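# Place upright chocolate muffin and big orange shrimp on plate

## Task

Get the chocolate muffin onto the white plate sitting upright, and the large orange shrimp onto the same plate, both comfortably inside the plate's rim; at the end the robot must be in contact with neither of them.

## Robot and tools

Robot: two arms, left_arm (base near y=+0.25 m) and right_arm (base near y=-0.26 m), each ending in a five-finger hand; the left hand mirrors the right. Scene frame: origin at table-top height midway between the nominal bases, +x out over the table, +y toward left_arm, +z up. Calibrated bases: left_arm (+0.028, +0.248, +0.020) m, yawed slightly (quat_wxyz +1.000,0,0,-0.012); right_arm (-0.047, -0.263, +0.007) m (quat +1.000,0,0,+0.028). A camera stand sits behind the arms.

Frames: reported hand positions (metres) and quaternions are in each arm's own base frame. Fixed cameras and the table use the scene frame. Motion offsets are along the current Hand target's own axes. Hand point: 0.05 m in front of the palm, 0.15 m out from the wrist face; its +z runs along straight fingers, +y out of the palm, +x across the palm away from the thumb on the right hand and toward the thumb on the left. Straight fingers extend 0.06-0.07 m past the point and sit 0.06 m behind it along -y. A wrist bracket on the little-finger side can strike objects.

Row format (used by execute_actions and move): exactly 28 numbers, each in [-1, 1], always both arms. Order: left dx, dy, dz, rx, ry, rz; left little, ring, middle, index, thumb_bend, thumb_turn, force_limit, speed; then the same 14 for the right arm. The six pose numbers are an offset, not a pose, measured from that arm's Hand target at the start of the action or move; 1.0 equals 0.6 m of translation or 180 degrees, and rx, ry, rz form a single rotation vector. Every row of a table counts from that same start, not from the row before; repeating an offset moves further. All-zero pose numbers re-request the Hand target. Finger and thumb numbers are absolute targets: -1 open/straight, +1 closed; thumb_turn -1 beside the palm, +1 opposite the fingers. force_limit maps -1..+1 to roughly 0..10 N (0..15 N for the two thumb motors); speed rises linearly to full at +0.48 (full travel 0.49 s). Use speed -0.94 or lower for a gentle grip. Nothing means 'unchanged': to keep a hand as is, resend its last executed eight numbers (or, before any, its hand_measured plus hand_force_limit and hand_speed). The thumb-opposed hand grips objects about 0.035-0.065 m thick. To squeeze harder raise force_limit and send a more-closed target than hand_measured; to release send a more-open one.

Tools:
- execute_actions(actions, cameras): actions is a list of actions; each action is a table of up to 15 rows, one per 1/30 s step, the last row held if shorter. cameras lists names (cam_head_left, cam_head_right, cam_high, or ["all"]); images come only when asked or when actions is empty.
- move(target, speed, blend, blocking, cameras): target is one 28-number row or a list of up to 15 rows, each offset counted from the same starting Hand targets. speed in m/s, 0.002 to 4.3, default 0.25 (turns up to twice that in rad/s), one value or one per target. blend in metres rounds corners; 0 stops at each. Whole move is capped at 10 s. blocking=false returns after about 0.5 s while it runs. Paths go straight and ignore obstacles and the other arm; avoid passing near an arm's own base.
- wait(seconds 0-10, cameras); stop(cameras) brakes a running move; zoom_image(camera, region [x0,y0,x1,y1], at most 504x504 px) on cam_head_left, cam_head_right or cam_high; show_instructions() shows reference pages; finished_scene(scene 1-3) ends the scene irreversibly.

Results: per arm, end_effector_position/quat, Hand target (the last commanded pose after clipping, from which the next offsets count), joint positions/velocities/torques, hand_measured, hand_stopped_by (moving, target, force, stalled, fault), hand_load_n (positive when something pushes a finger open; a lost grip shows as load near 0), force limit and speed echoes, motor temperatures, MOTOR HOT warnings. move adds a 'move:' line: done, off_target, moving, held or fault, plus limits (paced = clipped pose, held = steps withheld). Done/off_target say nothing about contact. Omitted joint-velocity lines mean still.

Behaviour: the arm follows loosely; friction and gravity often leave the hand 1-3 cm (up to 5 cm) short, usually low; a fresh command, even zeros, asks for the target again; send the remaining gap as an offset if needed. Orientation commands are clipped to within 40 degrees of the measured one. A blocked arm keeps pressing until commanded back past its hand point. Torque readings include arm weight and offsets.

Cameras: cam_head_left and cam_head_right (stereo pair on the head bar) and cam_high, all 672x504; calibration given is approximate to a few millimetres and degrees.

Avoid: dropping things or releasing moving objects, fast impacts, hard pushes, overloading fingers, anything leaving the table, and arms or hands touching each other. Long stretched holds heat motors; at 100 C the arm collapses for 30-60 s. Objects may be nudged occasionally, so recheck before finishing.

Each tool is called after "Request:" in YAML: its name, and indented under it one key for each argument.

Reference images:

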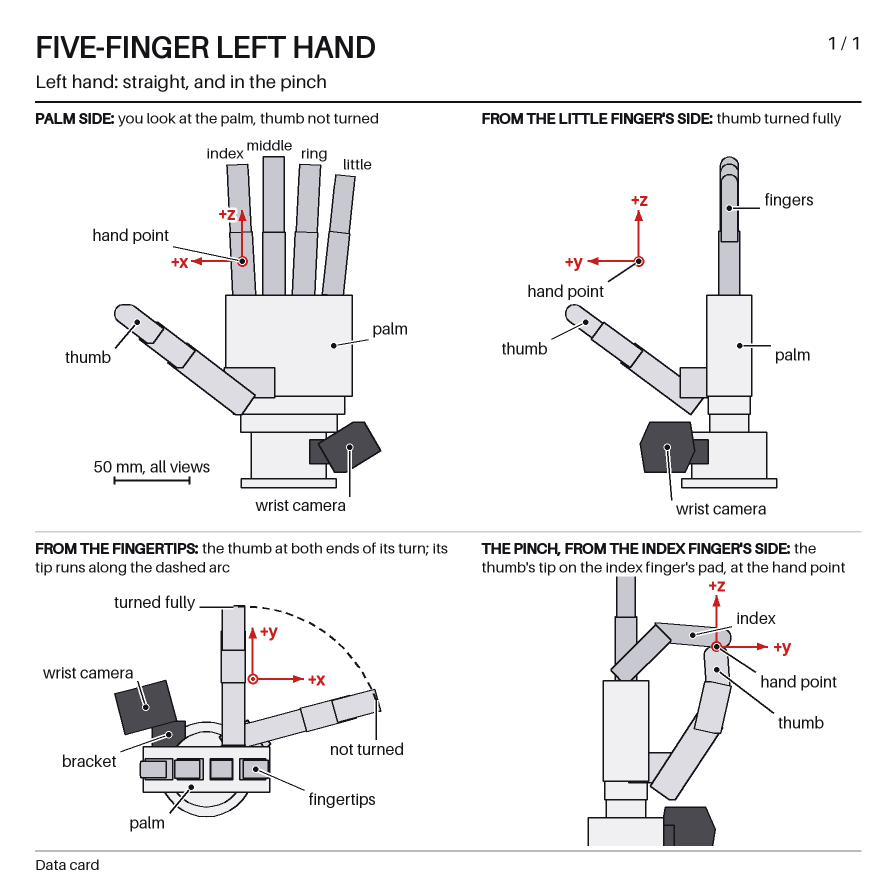

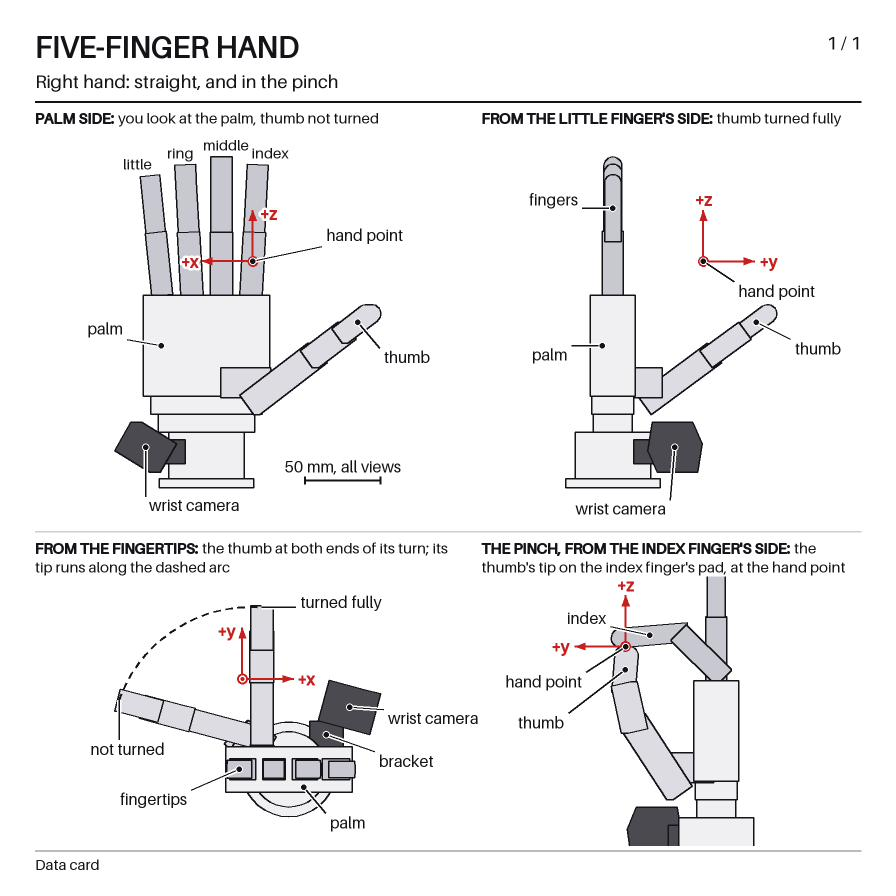

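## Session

Request:
execute_actions:
  actions: []

Scene clock: 0.00 s.
left_arm: end_effector_position=(+0.3812, +0.3608, +0.3654) hand_measured=(-1.000, -1.000, -1.000, -1.000, -1.000, -1.000) hand_load_n=(+0.0, +0.0, +0.0, +0.0, +0.0, +0.0) hand_stopped_by=(target, target, target, target, target, target) hand_force_limit=0.00 hand_speed=-0.80 end_effector_quat_wxyz=(-0.166, +0.784, -0.595, -0.049) | right_arm: end_effector_position=(+0.4700, +0.3692, +0.2477) hand_measured=(-1.000, -1.000, -1.000, -1.000, -1.000, -1.000) hand_load_n=(+0.0, +0.0, +0.0, +0.0, +0.0, +0.0) hand_stopped_by=(target, target, target, target, target, target) hand_force_limit=0.00 hand_speed=-0.80 end_effector_quat_wxyz=(+0.463, +0.799, +0.261, +0.282)
Joint positions: left_arm=[0.7 1.749 2.147 -1.662 -0.167 0.453] | right_arm=[0.992 2.126 1.955 -1.678 1.128 -1.034]
Joint velocities: within noise
Joint torques (N m): no reading
Motor temperatures (°C): left_arm=[34 33 37 32 34 30] | right_arm=[32 37 37 31 30 31]
Heat: left arm: hottest elbow 37 °C; right arm: hottest shoulder 37 °C.
Hand target: left_arm +0.3821, +0.3654, +0.3836; -0.192, +0.782, -0.591, -0.046 | right_arm +0.4704, +0.3737, +0.2634; +0.456, +0.800, +0.256, +0.294

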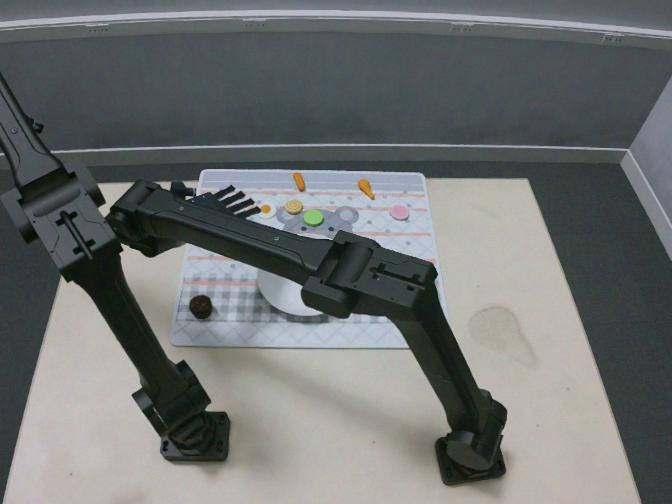

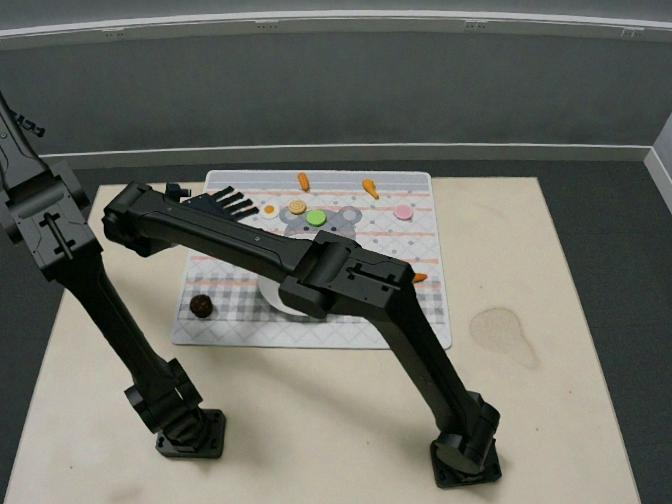

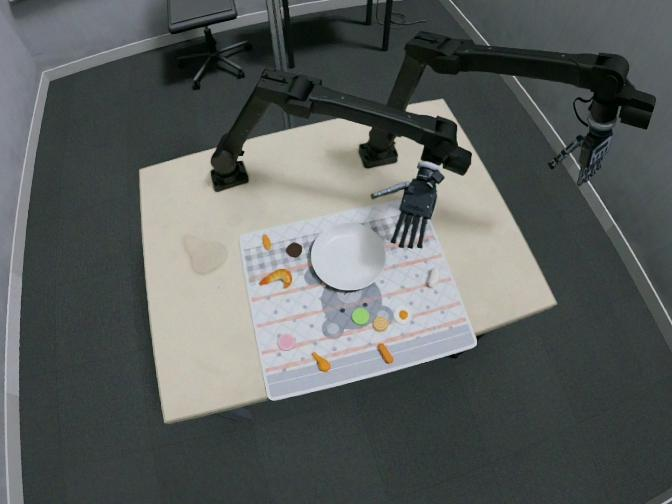

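Request:
zoom_image:
  camera: "cam_high"
  region: [235, 210, 400, 310]

Request:
zoom_image:
  camera: "cam_head_left"
  region: [165, 250, 345, 370]

Scaled by 3.055 from the camera's 672x504 image, which has a finer 960x720 frame.

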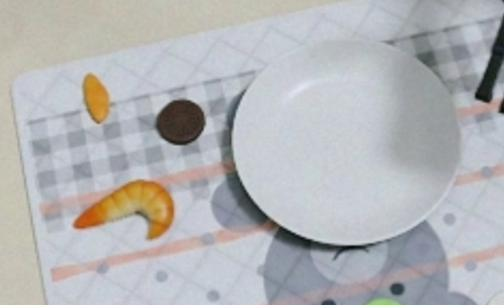

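Scaled by 2.800 from the camera's 672x504 image, which has a finer 960x720 frame.

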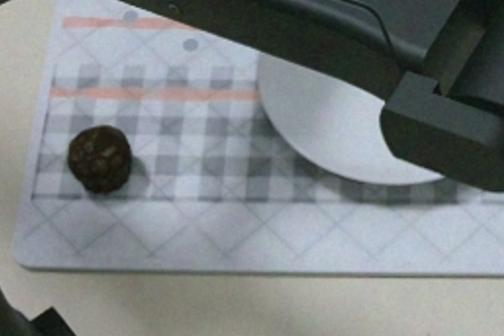

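Request:
move:
  target:
    - [0.1363,0.085,-0.0669,0.0627,0.0696,0.0606,-1,-1,-0.5,-0.5,-1,1,-0.4,-0.3,-0.1012,0.1195,0.0760,0.0781,-0.0278,0.1768,-1,-1,0.05,0.05,-1,1,-0.1,-0.3]
    - [0.3528,0.2298,-0.0312,0.1631,0.1808,0.1576,-1,-1,-0.5,-0.5,-1,1,-0.4,-0.3,-0.2717,0.1613,0.1888,0.2030,-0.0723,0.4597,-1,-1,0.05,0.05,-1,1,-0.1,-0.3]
    - [0.577,0.3897,0.1137,0.2509,0.2782,0.2424,-1,-1,-0.5,-0.5,-1,1,-0.4,-0.3,-0.472,0.0692,0.3342,0.3123,-0.1113,0.7073,-1,-1,0.05,0.05,-1,1,-0.1,-0.3]
  speed: 0.35
  blend: 0.05
  cameras: ["all"]

Scene clock: 107.30 s.
left_arm: end_effector_position=(+0.2708, +0.0230, +0.1546) hand_measured=(-1.000, -1.000, -0.500, -0.500, -1.000, +1.000) hand_load_n=(+0.0, +0.0, +0.0, +0.0, +0.0, +0.0) hand_stopped_by=(target, target, target, target, target, target) hand_force_limit=-0.40 hand_speed=-0.30 end_effector_quat_wxyz=(+0.157, -0.359, +0.816, -0.425) | right_arm: end_effector_position=(+0.4150, +0.0466, +0.1388) hand_measured=(-1.000, -1.000, +0.050, +0.050, -1.000, +1.000) hand_load_n=(+0.0, +0.0, +0.0, +0.0, +0.0, +0.0) hand_stopped_by=(target, target, target, target, target, target) hand_force_limit=-0.10 hand_speed=-0.30 end_effector_quat_wxyz=(-0.347, +0.712, -0.546, +0.273)
Joint positions: left_arm=[0.572 0.959 0.716 -1.066 0.914 1.185] | right_arm=[-0.036 1.064 0.681 -0.293 -0.226 -0.191]
Joint torques (N m): left_arm=[-0.32 -7.18 8.85 0.96 0.81 -0.02] | right_arm=[-1.67 -3.49 8.35 1.85 -0.23 0.14]
Motor temperatures (°C): left_arm=[34 35 41 32 34 30] | right_arm=[32 41 43 31 31 31]
Heat: left arm: hottest elbow 41 °C; right arm: hottest elbow 43 °C.
Hand target: left_arm +0.2751, +0.0225, +0.1598; +0.176, -0.340, +0.820, -0.426 | right_arm +0.4206, +0.0469, +0.1502; -0.364, +0.699, -0.546, +0.284
Off the commanded pose: left_arm 0.007 m, 3 deg | right_arm 0.013 m, 3 deg.
move: off_target (left_arm, right_arm)

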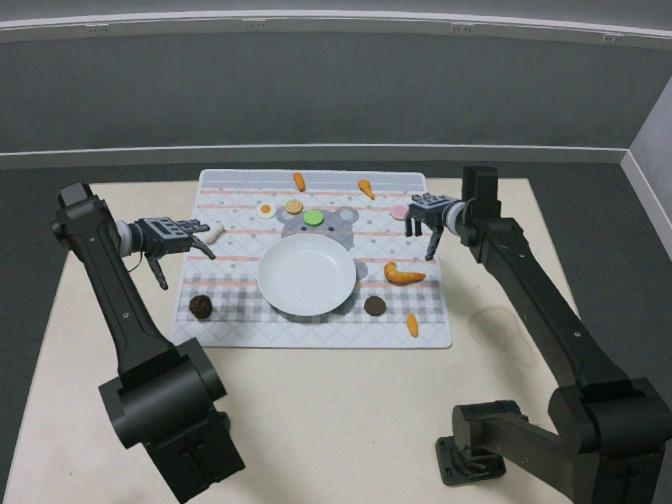

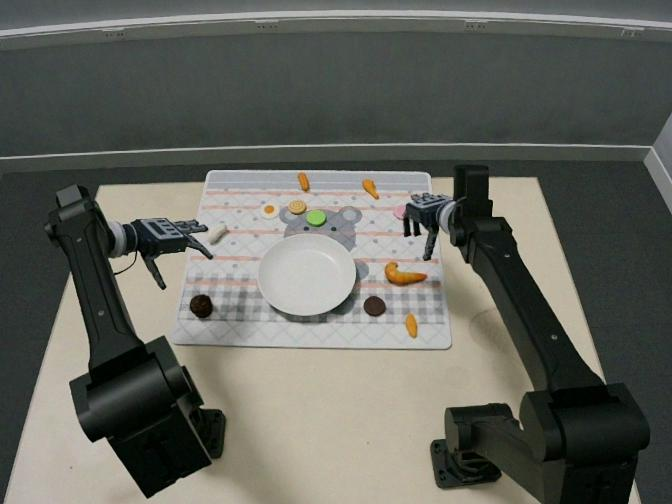

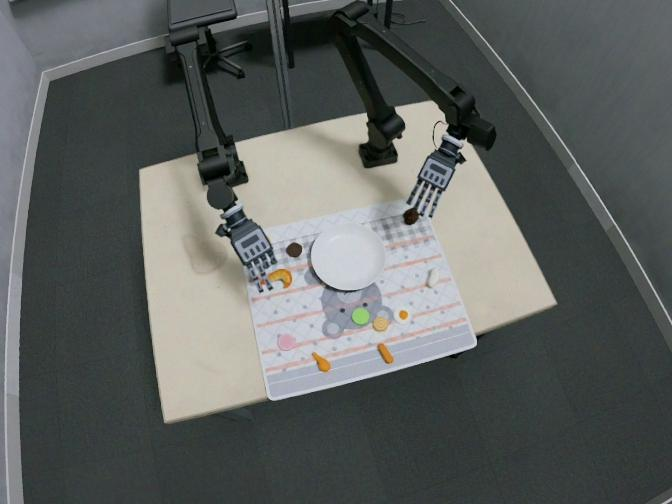

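Request:
zoom_image:
  camera: "cam_head_left"
  region: [370, 190, 470, 290]

Request:
zoom_image:
  camera: "cam_head_left"
  region: [130, 220, 230, 320]

Request:
zoom_image:
  camera: "cam_high"
  region: [230, 230, 310, 300]

Request:
zoom_image:
  camera: "cam_high"
  region: [385, 150, 465, 230]

Scaled by 5.040 from the camera's 672x504 image, which has a finer 960x720 frame.

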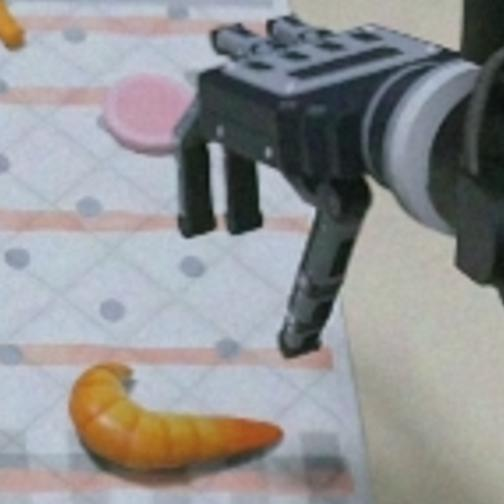

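Scaled by 5.040 from the camera's 672x504 image, which has a finer 960x720 frame.

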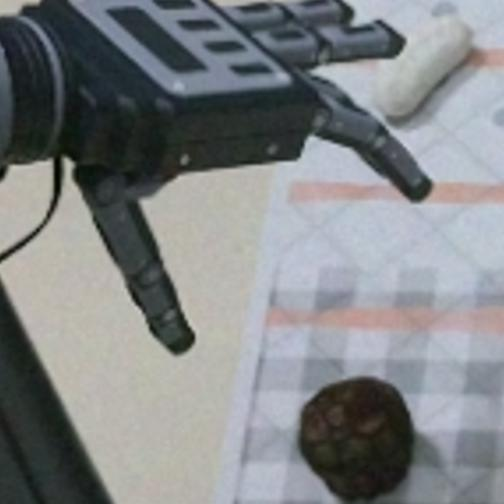

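Scaled by 6.300 from the camera's 672x504 image, which has a finer 960x720 frame.

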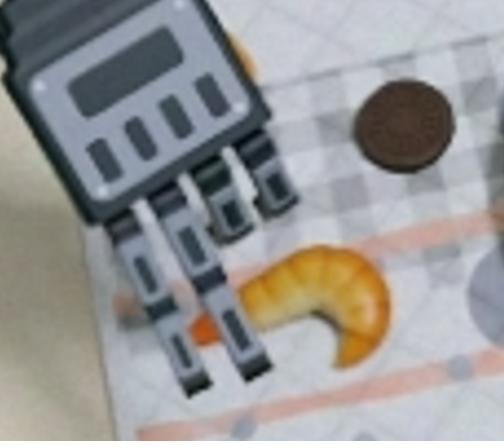

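Scaled by 6.300 from the camera's 672x504 image, which has a finer 960x720 frame.

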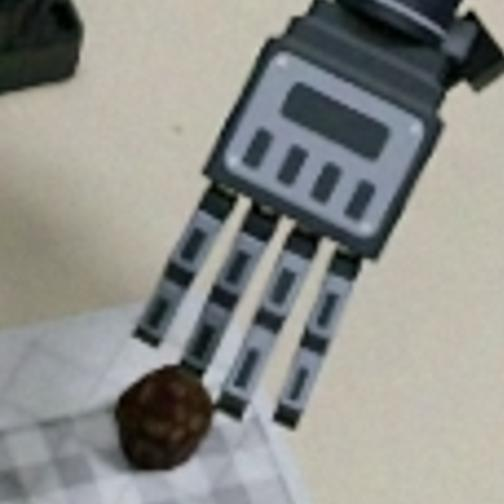

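Request:
move:
  target: [0.0058,0.0963,0.0807,0,0,0,-1,-1,-0.5,-0.5,-1,1,-0.4,-0.3,0.0232,0.0945,0.0831,0,0.0319,0.0223,-1,-1,0.05,0.05,-1,1,-0.1,-0.3]
  speed: 0.2
  cameras: ["all"]

Request:
zoom_image:
  camera: "cam_head_left"
  region: [370, 200, 470, 300]

Request:
zoom_image:
  camera: "cam_head_left"
  region: [140, 240, 240, 340]

Request:
zoom_image:
  camera: "cam_high"
  region: [230, 230, 310, 300]

Request:
zoom_image:
  camera: "cam_high"
  region: [375, 160, 455, 240]

Scene clock: 170.87 s.
left_arm: end_effector_position=(+0.2733, +0.0186, +0.0850) hand_measured=(-1.000, -1.000, -0.500, -0.500, -1.000, +1.000) hand_load_n=(-0.5, +0.0, +0.0, +0.0, +0.0, +0.0) hand_stopped_by=(target, target, target, target, target, target) hand_force_limit=-0.40 hand_speed=-0.30 end_effector_quat_wxyz=(+0.176, -0.343, +0.819, -0.424) | right_arm: end_effector_position=(+0.4253, +0.0331, +0.0698) hand_measured=(-1.000, -1.000, +0.050, +0.050, -1.000, +1.000) hand_load_n=(+0.0, +0.0, +0.0, +0.0, +0.0, +0.0) hand_stopped_by=(target, target, target, target, target, target) hand_force_limit=-0.10 hand_speed=-0.30 end_effector_quat_wxyz=(-0.334, +0.675, -0.586, +0.300)
Joint positions: left_arm=[0.554 1.012 0.547 -0.787 0.916 1.173] | right_arm=[-0.034 1.193 0.552 -0.005 -0.127 -0.112]
Joint torques (N m): left_arm=[-0.62 -5.25 8.31 1.16 0.48 -0.22] | right_arm=[-1.03 -3.37 7.65 1.91 0.03 0.16]
Heat: left arm: hottest elbow 41 °C; right arm: hottest elbow 41 °C.
Hand target: left_arm +0.2771, +0.0154, +0.0847; +0.176, -0.340, +0.820, -0.426 | right_arm +0.4320, +0.0354, +0.0752; -0.346, +0.664, -0.588, +0.306
Off the commanded pose: left_arm 0.005 m, 0 deg | right_arm 0.009 m, 2 deg.
move: done

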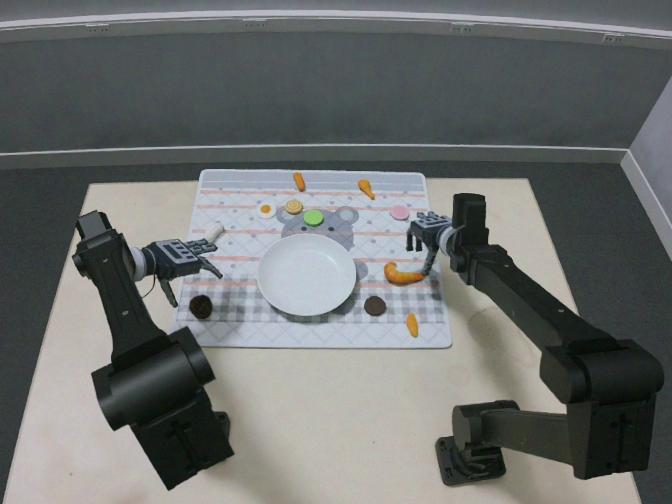

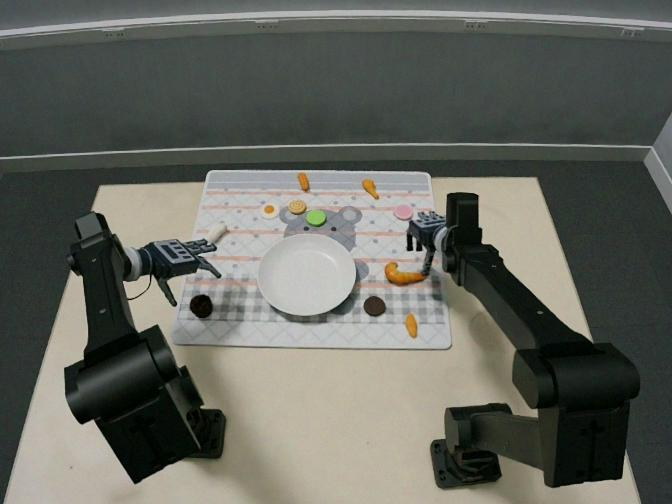

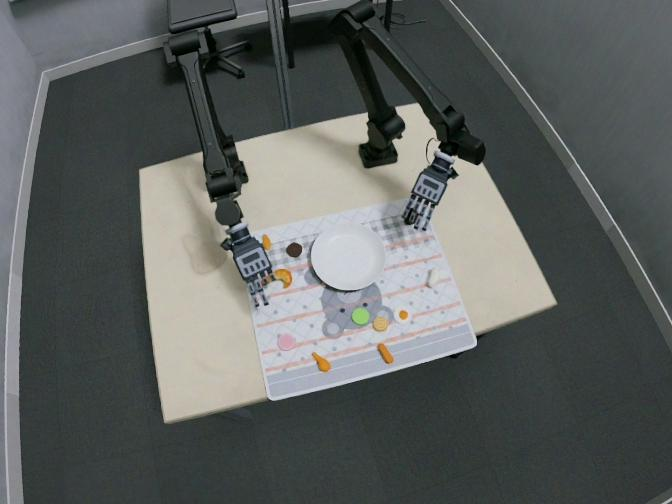

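Scaled by 5.040 from the camera's 672x504 image, which has a finer 960x720 frame.

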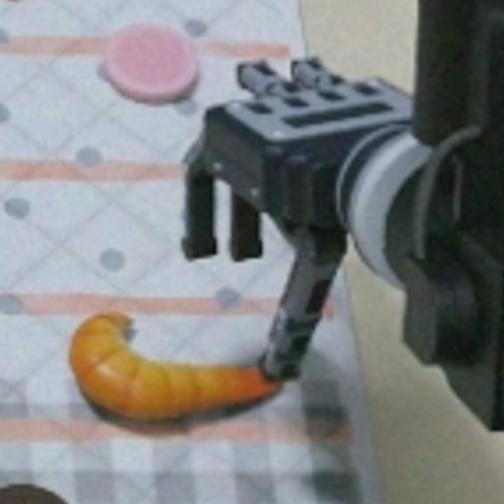

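Scaled by 5.040 from the camera's 672x504 image, which has a finer 960x720 frame.

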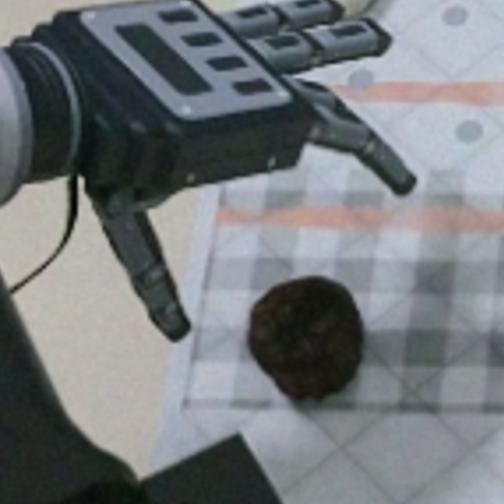

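Scaled by 6.300 from the camera's 672x504 image, which has a finer 960x720 frame.

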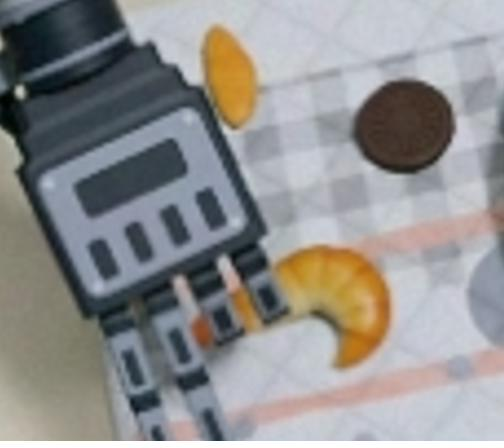

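Scaled by 6.300 from the camera's 672x504 image, which has a finer 960x720 frame.

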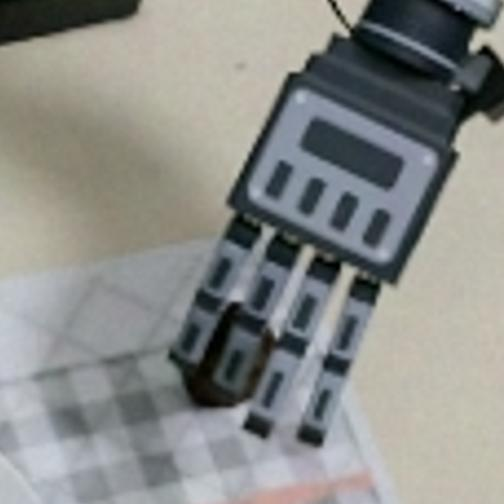

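Request:
move:
  target: [-0.0024,0.0765,0.0565,0,0,0,-1,-1,-0.5,-0.5,-1,1,-0.4,-0.3,0.0052,0.0949,0.0678,0,0,0,-1,-1,0.05,0.05,-1,1,-0.1,-0.3]
  speed: 0.12
  cameras: ["cam_head_left","cam_high"]

Request:
zoom_image:
  camera: "cam_head_left"
  region: [370, 220, 450, 300]

Request:
zoom_image:
  camera: "cam_head_left"
  region: [150, 250, 240, 340]

Request:
zoom_image:
  camera: "cam_high"
  region: [240, 240, 310, 310]

Scene clock: 201.33 s.
left_arm: end_effector_position=(+0.2760, +0.0187, +0.0287) hand_measured=(-1.000, -1.000, -0.500, -0.500, -1.000, +1.000) hand_load_n=(+0.0, +0.0, +0.0, +0.0, +0.0, +0.0) hand_stopped_by=(target, target, target, target, target, target) hand_force_limit=-0.40 hand_speed=-0.30 end_effector_quat_wxyz=(+0.177, -0.342, +0.819, -0.424) | right_arm: end_effector_position=(+0.4309, +0.0324, +0.0102) hand_measured=(-1.000, -1.000, +0.050, +0.050, -1.000, +1.000) hand_load_n=(+0.0, +0.0, +0.0, +0.0, +0.5, -1.0) hand_stopped_by=(target, target, target, target, target, target) hand_force_limit=-0.10 hand_speed=-0.30 end_effector_quat_wxyz=(-0.341, +0.669, -0.585, +0.306)
Joint positions: left_arm=[0.549 1.145 0.454 -0.552 0.916 1.167] | right_arm=[-0.038 1.377 0.475 0.278 -0.128 -0.105]
Joint torques (N m): left_arm=[-0.5 -5.89 7.2 1.1 0.43 -0.22] | right_arm=[-1.61 -2.43 5.85 2.06 -0.12 0.12]
Heat: left arm: hottest elbow 40 °C; right arm: hottest elbow 41 °C.
Hand target: left_arm +0.2791, +0.0155, +0.0276; +0.176, -0.340, +0.820, -0.426 | right_arm +0.4330, +0.0324, +0.0052; -0.346, +0.664, -0.588, +0.306
Off the commanded pose: left_arm 0.005 m, 0 deg | right_arm 0.005 m, 1 deg.
move: done
Images, in order (width x height): cam_head_left 672x504, cam_high 672x504.

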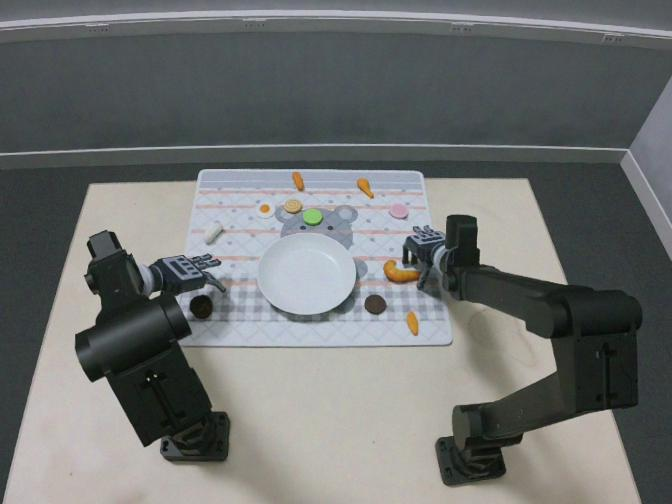

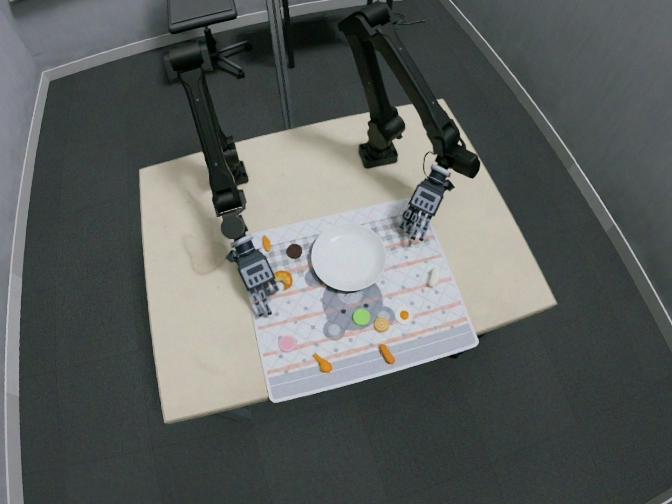

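Scaled by 6.300 from the camera's 672x504 image, which has a finer 960x720 frame.

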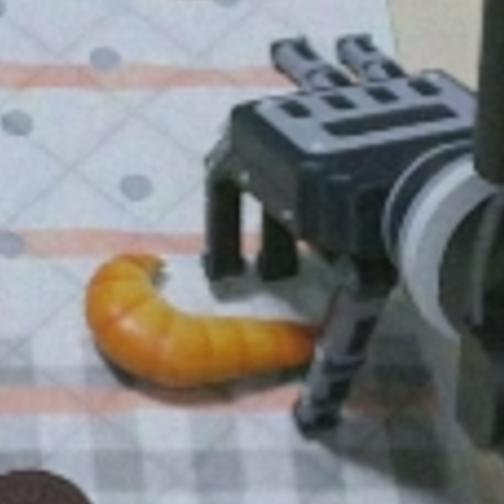

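Scaled by 5.600 from the camera's 672x504 image, which has a finer 960x720 frame.

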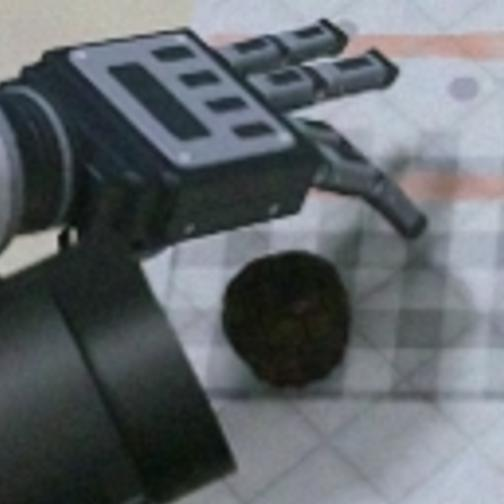

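Scaled by 7.200 from the camera's 672x504 image, which has a finer 960x720 frame.

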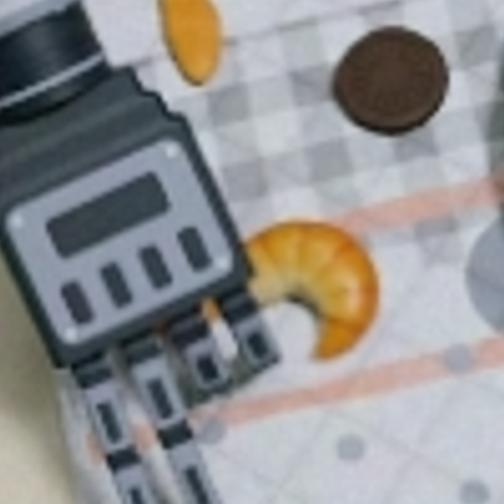

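Request:
move:
  target: [0,0,0,0,0,0,-1,-1,0.3,0.3,0.1,1,-0.4,-0.85,-0.0099,-0.0048,-0.0015,0,0,0,-1,-1,0.05,0.05,-1,1,-0.1,-0.3]
  speed: 0.05

Scene clock: 216.67 s.
left_arm: end_effector_position=(+0.2759, +0.0185, +0.0288) hand_measured=(-1.000, -1.000, +0.024, -0.002, -0.740, +1.000) hand_load_n=(+0.0, +0.0, +3.5, +2.5, +6.0, +0.5) hand_stopped_by=(target, target, force, force, force, target) hand_force_limit=-0.40 hand_speed=-0.85 end_effector_quat_wxyz=(+0.177, -0.343, +0.819, -0.425) | right_arm: end_effector_position=(+0.4310, +0.0323, +0.0102) hand_measured=(-1.000, -1.000, +0.050, +0.050, -1.000, +1.000) hand_load_n=(+0.0, +0.0, -0.5, +0.0, +1.0, -1.0) hand_stopped_by=(target, target, target, target, target, target) hand_force_limit=-0.10 hand_speed=-0.30 end_effector_quat_wxyz=(-0.341, +0.668, -0.587, +0.306)
Joint positions: left_arm=[0.549 1.145 0.454 -0.552 0.916 1.164] | right_arm=[-0.038 1.377 0.475 0.278 -0.127 -0.102]
Joint torques (N m): left_arm=[-0.56 -5.89 7.25 1.05 0.4 -0.22] | right_arm=[-0.32 -3.55 5.97 1.51 0.09 0.16]
Heat: left arm: hottest elbow 40 °C; right arm: hottest elbow 41 °C.
Hand target: left_arm +0.2791, +0.0155, +0.0276; +0.176, -0.340, +0.820, -0.426 | right_arm +0.4332, +0.0384, +0.0081; -0.346, +0.664, -0.588, +0.306
Off the commanded pose: left_arm 0.005 m, 0 deg | right_arm 0.007 m, 1 deg.
move: done

Request:
move:
  target: [0,0,0,0,0,0,-1,-1,0.3,0.3,0.1,1,-0.4,-0.85,-0.0066,-0.003,-0.001,0,0,0,-1,-1,0.05,0.05,-1,1,-0.1,-0.3]
  speed: 0.05
  cameras: ["cam_head_left","cam_high"]

Request:
zoom_image:
  camera: "cam_head_left"
  region: [370, 220, 450, 300]

Request:
zoom_image:
  camera: "cam_high"
  region: [240, 240, 310, 310]

Scene clock: 223.07 s.
left_arm: end_effector_position=(+0.2759, +0.0185, +0.0288) hand_measured=(-1.000, -1.000, +0.024, -0.002, -0.740, +1.000) hand_load_n=(+0.0, +0.0, +3.5, +2.5, +6.0, +0.5) hand_stopped_by=(target, target, force, force, force, target) hand_force_limit=-0.40 hand_speed=-0.85 end_effector_quat_wxyz=(+0.177, -0.343, +0.819, -0.425) | right_arm: end_effector_position=(+0.4316, +0.0317, +0.0105) hand_measured=(-1.000, -1.000, +0.050, +0.050, -1.000, +1.000) hand_load_n=(+0.5, +0.0, +0.0, +0.0, +0.5, -1.5) hand_stopped_by=(target, target, target, target, target, target) hand_force_limit=-0.10 hand_speed=-0.30 end_effector_quat_wxyz=(-0.337, +0.665, -0.589, +0.310)
Joint positions: left_arm=[0.549 1.145 0.454 -0.552 0.916 1.164] | right_arm=[-0.031 1.376 0.475 0.278 -0.108 -0.097]
Joint torques (N m): left_arm=[-0.73 -5.89 7.19 1.09 0.42 -0.21] | right_arm=[0.38 -3.55 6.22 1.39 0.04 0.16]
Heat: left arm: hottest elbow 40 °C; right arm: hottest elbow 40 °C.
Hand target: left_arm +0.2791, +0.0155, +0.0276; +0.176, -0.340, +0.820, -0.426 | right_arm +0.4332, +0.0424, +0.0099; -0.346, +0.664, -0.588, +0.306
Off the commanded pose: left_arm 0.005 m, 0 deg | right_arm 0.011 m, 1 deg.
move: off_target (right_arm)
Images, in order (width x height): cam_head_left 672x504, cam_high 672x504.

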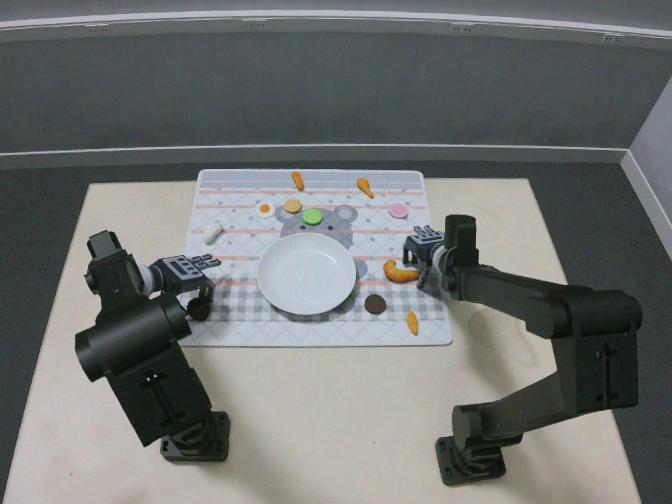

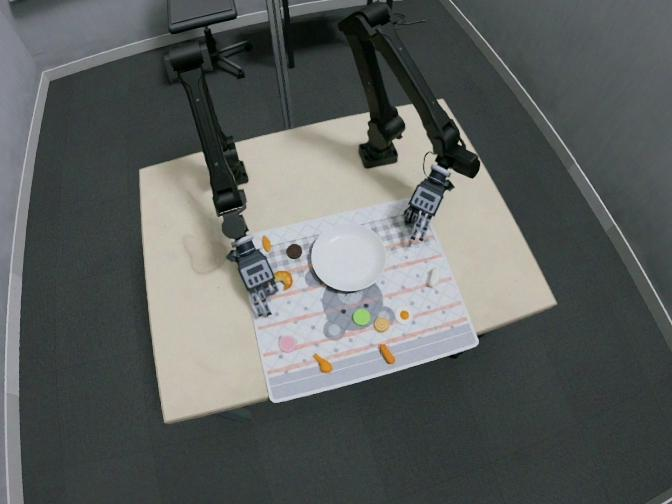

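Scaled by 6.300 from the camera's 672x504 image, which has a finer 960x720 frame.

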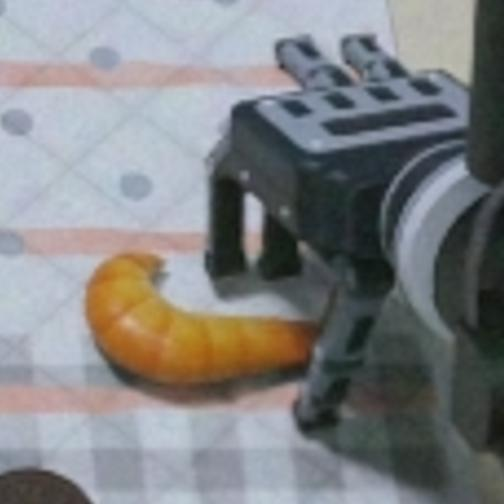

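Scaled by 7.200 from the camera's 672x504 image, which has a finer 960x720 frame.

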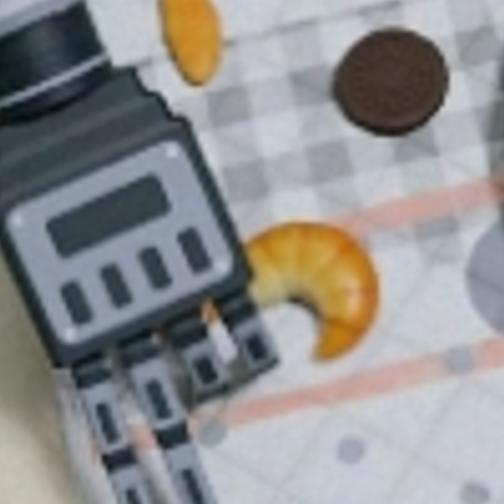

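Request:
move:
  target: [0,0,0,0,0,0,-1,-1,0.3,0.3,0.1,1,-0.4,-0.85,0,0,0,0,0,0,-1,-1,0.05,0.05,0.2,1,-0.1,-0.85]
  speed: 0.05
  cameras: ["cam_head_left"]

Request:
zoom_image:
  camera: "cam_head_left"
  region: [370, 220, 450, 300]

Scene clock: 234.73 s.
left_arm: end_effector_position=(+0.2759, +0.0185, +0.0288) hand_measured=(-1.000, -1.000, +0.024, -0.002, -0.740, +1.000) hand_load_n=(+0.0, +0.0, +3.5, +3.0, +6.0, +0.5) hand_stopped_by=(target, target, force, force, force, target) hand_force_limit=-0.40 hand_speed=-0.85 end_effector_quat_wxyz=(+0.176, -0.344, +0.819, -0.425) | right_arm: end_effector_position=(+0.4310, +0.0333, +0.0086) hand_measured=(-1.000, -1.000, +0.050, +0.050, +0.054, +1.000) hand_load_n=(+0.0, +0.0, +0.0, +0.0, +0.0, +0.0) hand_stopped_by=(target, target, target, target, moving, target) hand_force_limit=-0.10 hand_speed=-0.85 end_effector_quat_wxyz=(-0.336, +0.666, -0.590, +0.309)
Joint positions: left_arm=[0.549 1.145 0.454 -0.552 0.916 1.162] | right_arm=[-0.027 1.38 0.475 0.278 -0.105 -0.094]
Joint torques (N m): left_arm=[-0.85 -5.66 7.24 1.06 0.42 -0.21] | right_arm=[-0.15 -4.13 6.19 1.32 -0.01 0.17]
Heat: left arm: hottest elbow 40 °C; right arm: hottest elbow 40 °C.
Hand target: left_arm +0.2791, +0.0155, +0.0276; +0.176, -0.340, +0.820, -0.426 | right_arm +0.4332, +0.0424, +0.0099; -0.346, +0.664, -0.588, +0.306
Off the commanded pose: left_arm 0.005 m, 1 deg | right_arm 0.009 m, 1 deg.
move: moving (right_arm; no rest 5 s after the path's end)
Images, in order (width x height): cam_head_left 672x504.

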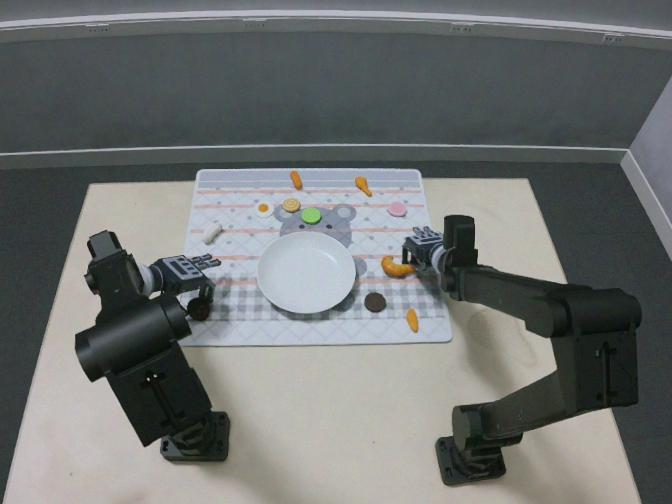

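Scaled by 6.300 from the camera's 672x504 image, which has a finer 960x720 frame.

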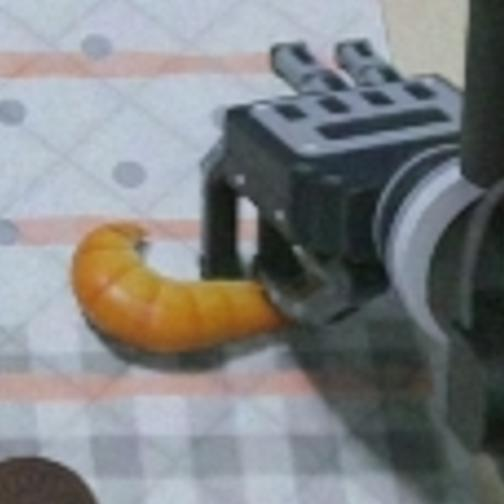

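Request:
wait:
  seconds: 1.5
  cameras: ["cam_head_left","cam_head_right","cam_high"]

Request:
zoom_image:
  camera: "cam_head_left"
  region: [370, 220, 450, 300]

Request:
zoom_image:
  camera: "cam_head_right"
  region: [370, 220, 450, 300]

Request:
zoom_image:
  camera: "cam_high"
  region: [240, 240, 310, 310]

Scene clock: 242.17 s.
left_arm: end_effector_position=(+0.2759, +0.0185, +0.0288) hand_measured=(-1.000, -1.000, +0.024, -0.002, -0.740, +1.000) hand_load_n=(+0.0, +0.0, +3.5, +3.0, +6.0, +0.5) hand_stopped_by=(target, target, force, force, force, target) hand_force_limit=-0.40 hand_speed=-0.85 end_effector_quat_wxyz=(+0.176, -0.344, +0.819, -0.425) | right_arm: end_effector_position=(+0.4310, +0.0333, +0.0086) hand_measured=(-1.000, -1.000, +0.050, +0.050, +0.200, +1.000) hand_load_n=(+0.0, +0.0, +0.0, +0.0, +0.0, +0.0) hand_stopped_by=(target, target, target, target, target, target) hand_force_limit=-0.10 hand_speed=-0.85 end_effector_quat_wxyz=(-0.336, +0.666, -0.590, +0.309)
Joint positions: left_arm=[0.549 1.145 0.454 -0.552 0.916 1.162] | right_arm=[-0.027 1.38 0.475 0.278 -0.105 -0.094]
Joint torques (N m): left_arm=[-0.79 -6.01 7.25 1.07 0.43 -0.2] | right_arm=[0.26 -3.72 6.12 1.36 -0.02 0.15]
Heat: left arm: hottest elbow 40 °C; right arm: hottest elbow 40 °C.
Hand target: left_arm +0.2791, +0.0155, +0.0276; +0.176, -0.340, +0.820, -0.426 | right_arm +0.4332, +0.0424, +0.0099; -0.346, +0.664, -0.588, +0.306
Off the commanded pose: left_arm 0.005 m, 1 deg | right_arm 0.009 m, 1 deg.
wait: 1.50 s; at rest from the start

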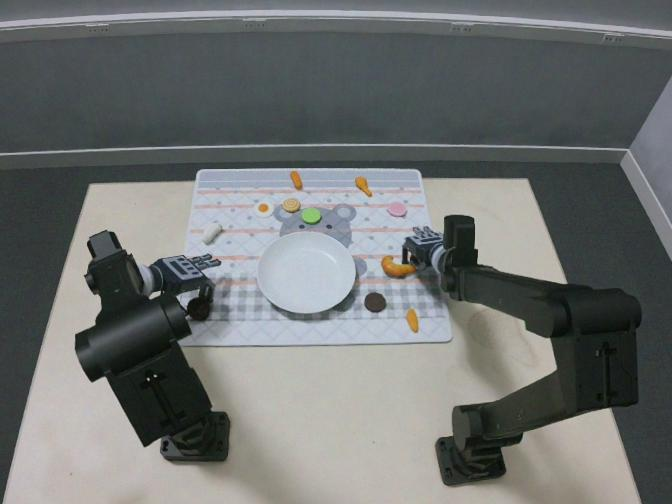

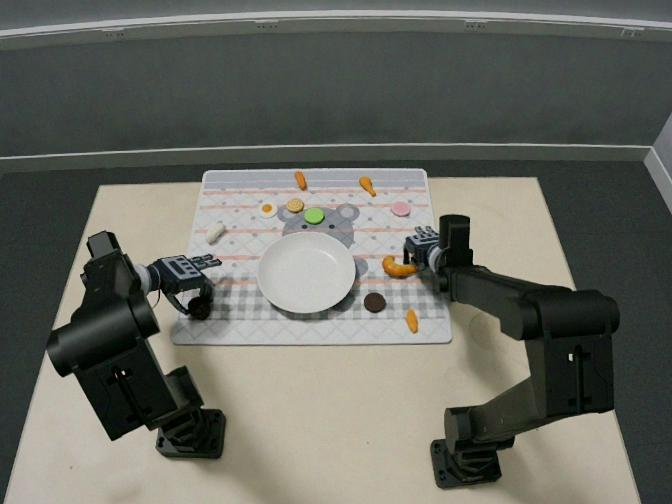

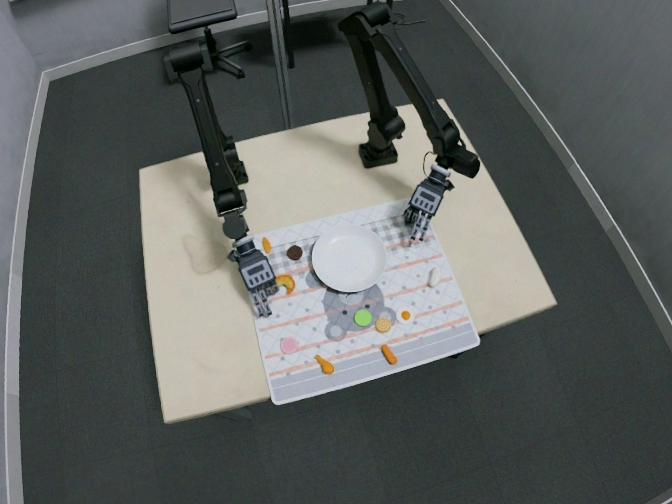

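Scaled by 6.300 from the camera's 672x504 image, which has a finer 960x720 frame.

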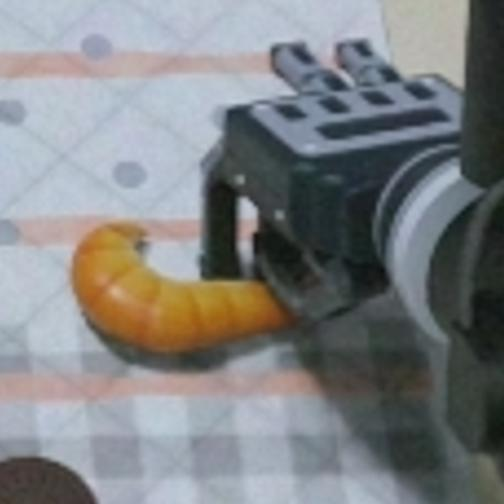

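Scaled by 6.300 from the camera's 672x504 image, which has a finer 960x720 frame.

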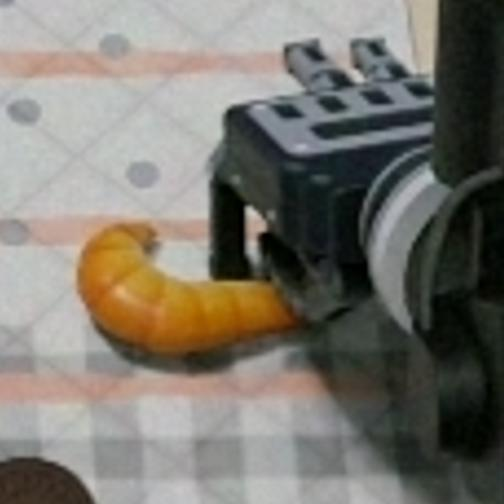

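Scaled by 7.200 from the camera's 672x504 image, which has a finer 960x720 frame.

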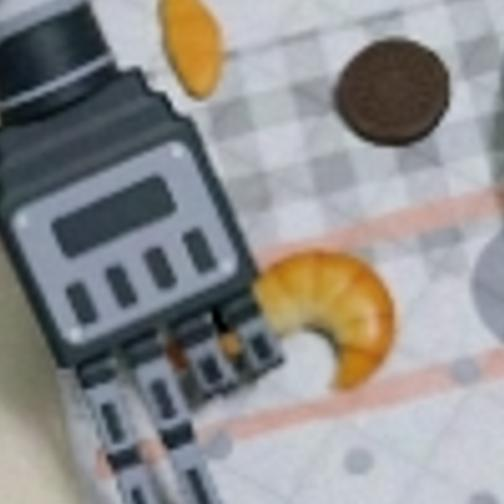

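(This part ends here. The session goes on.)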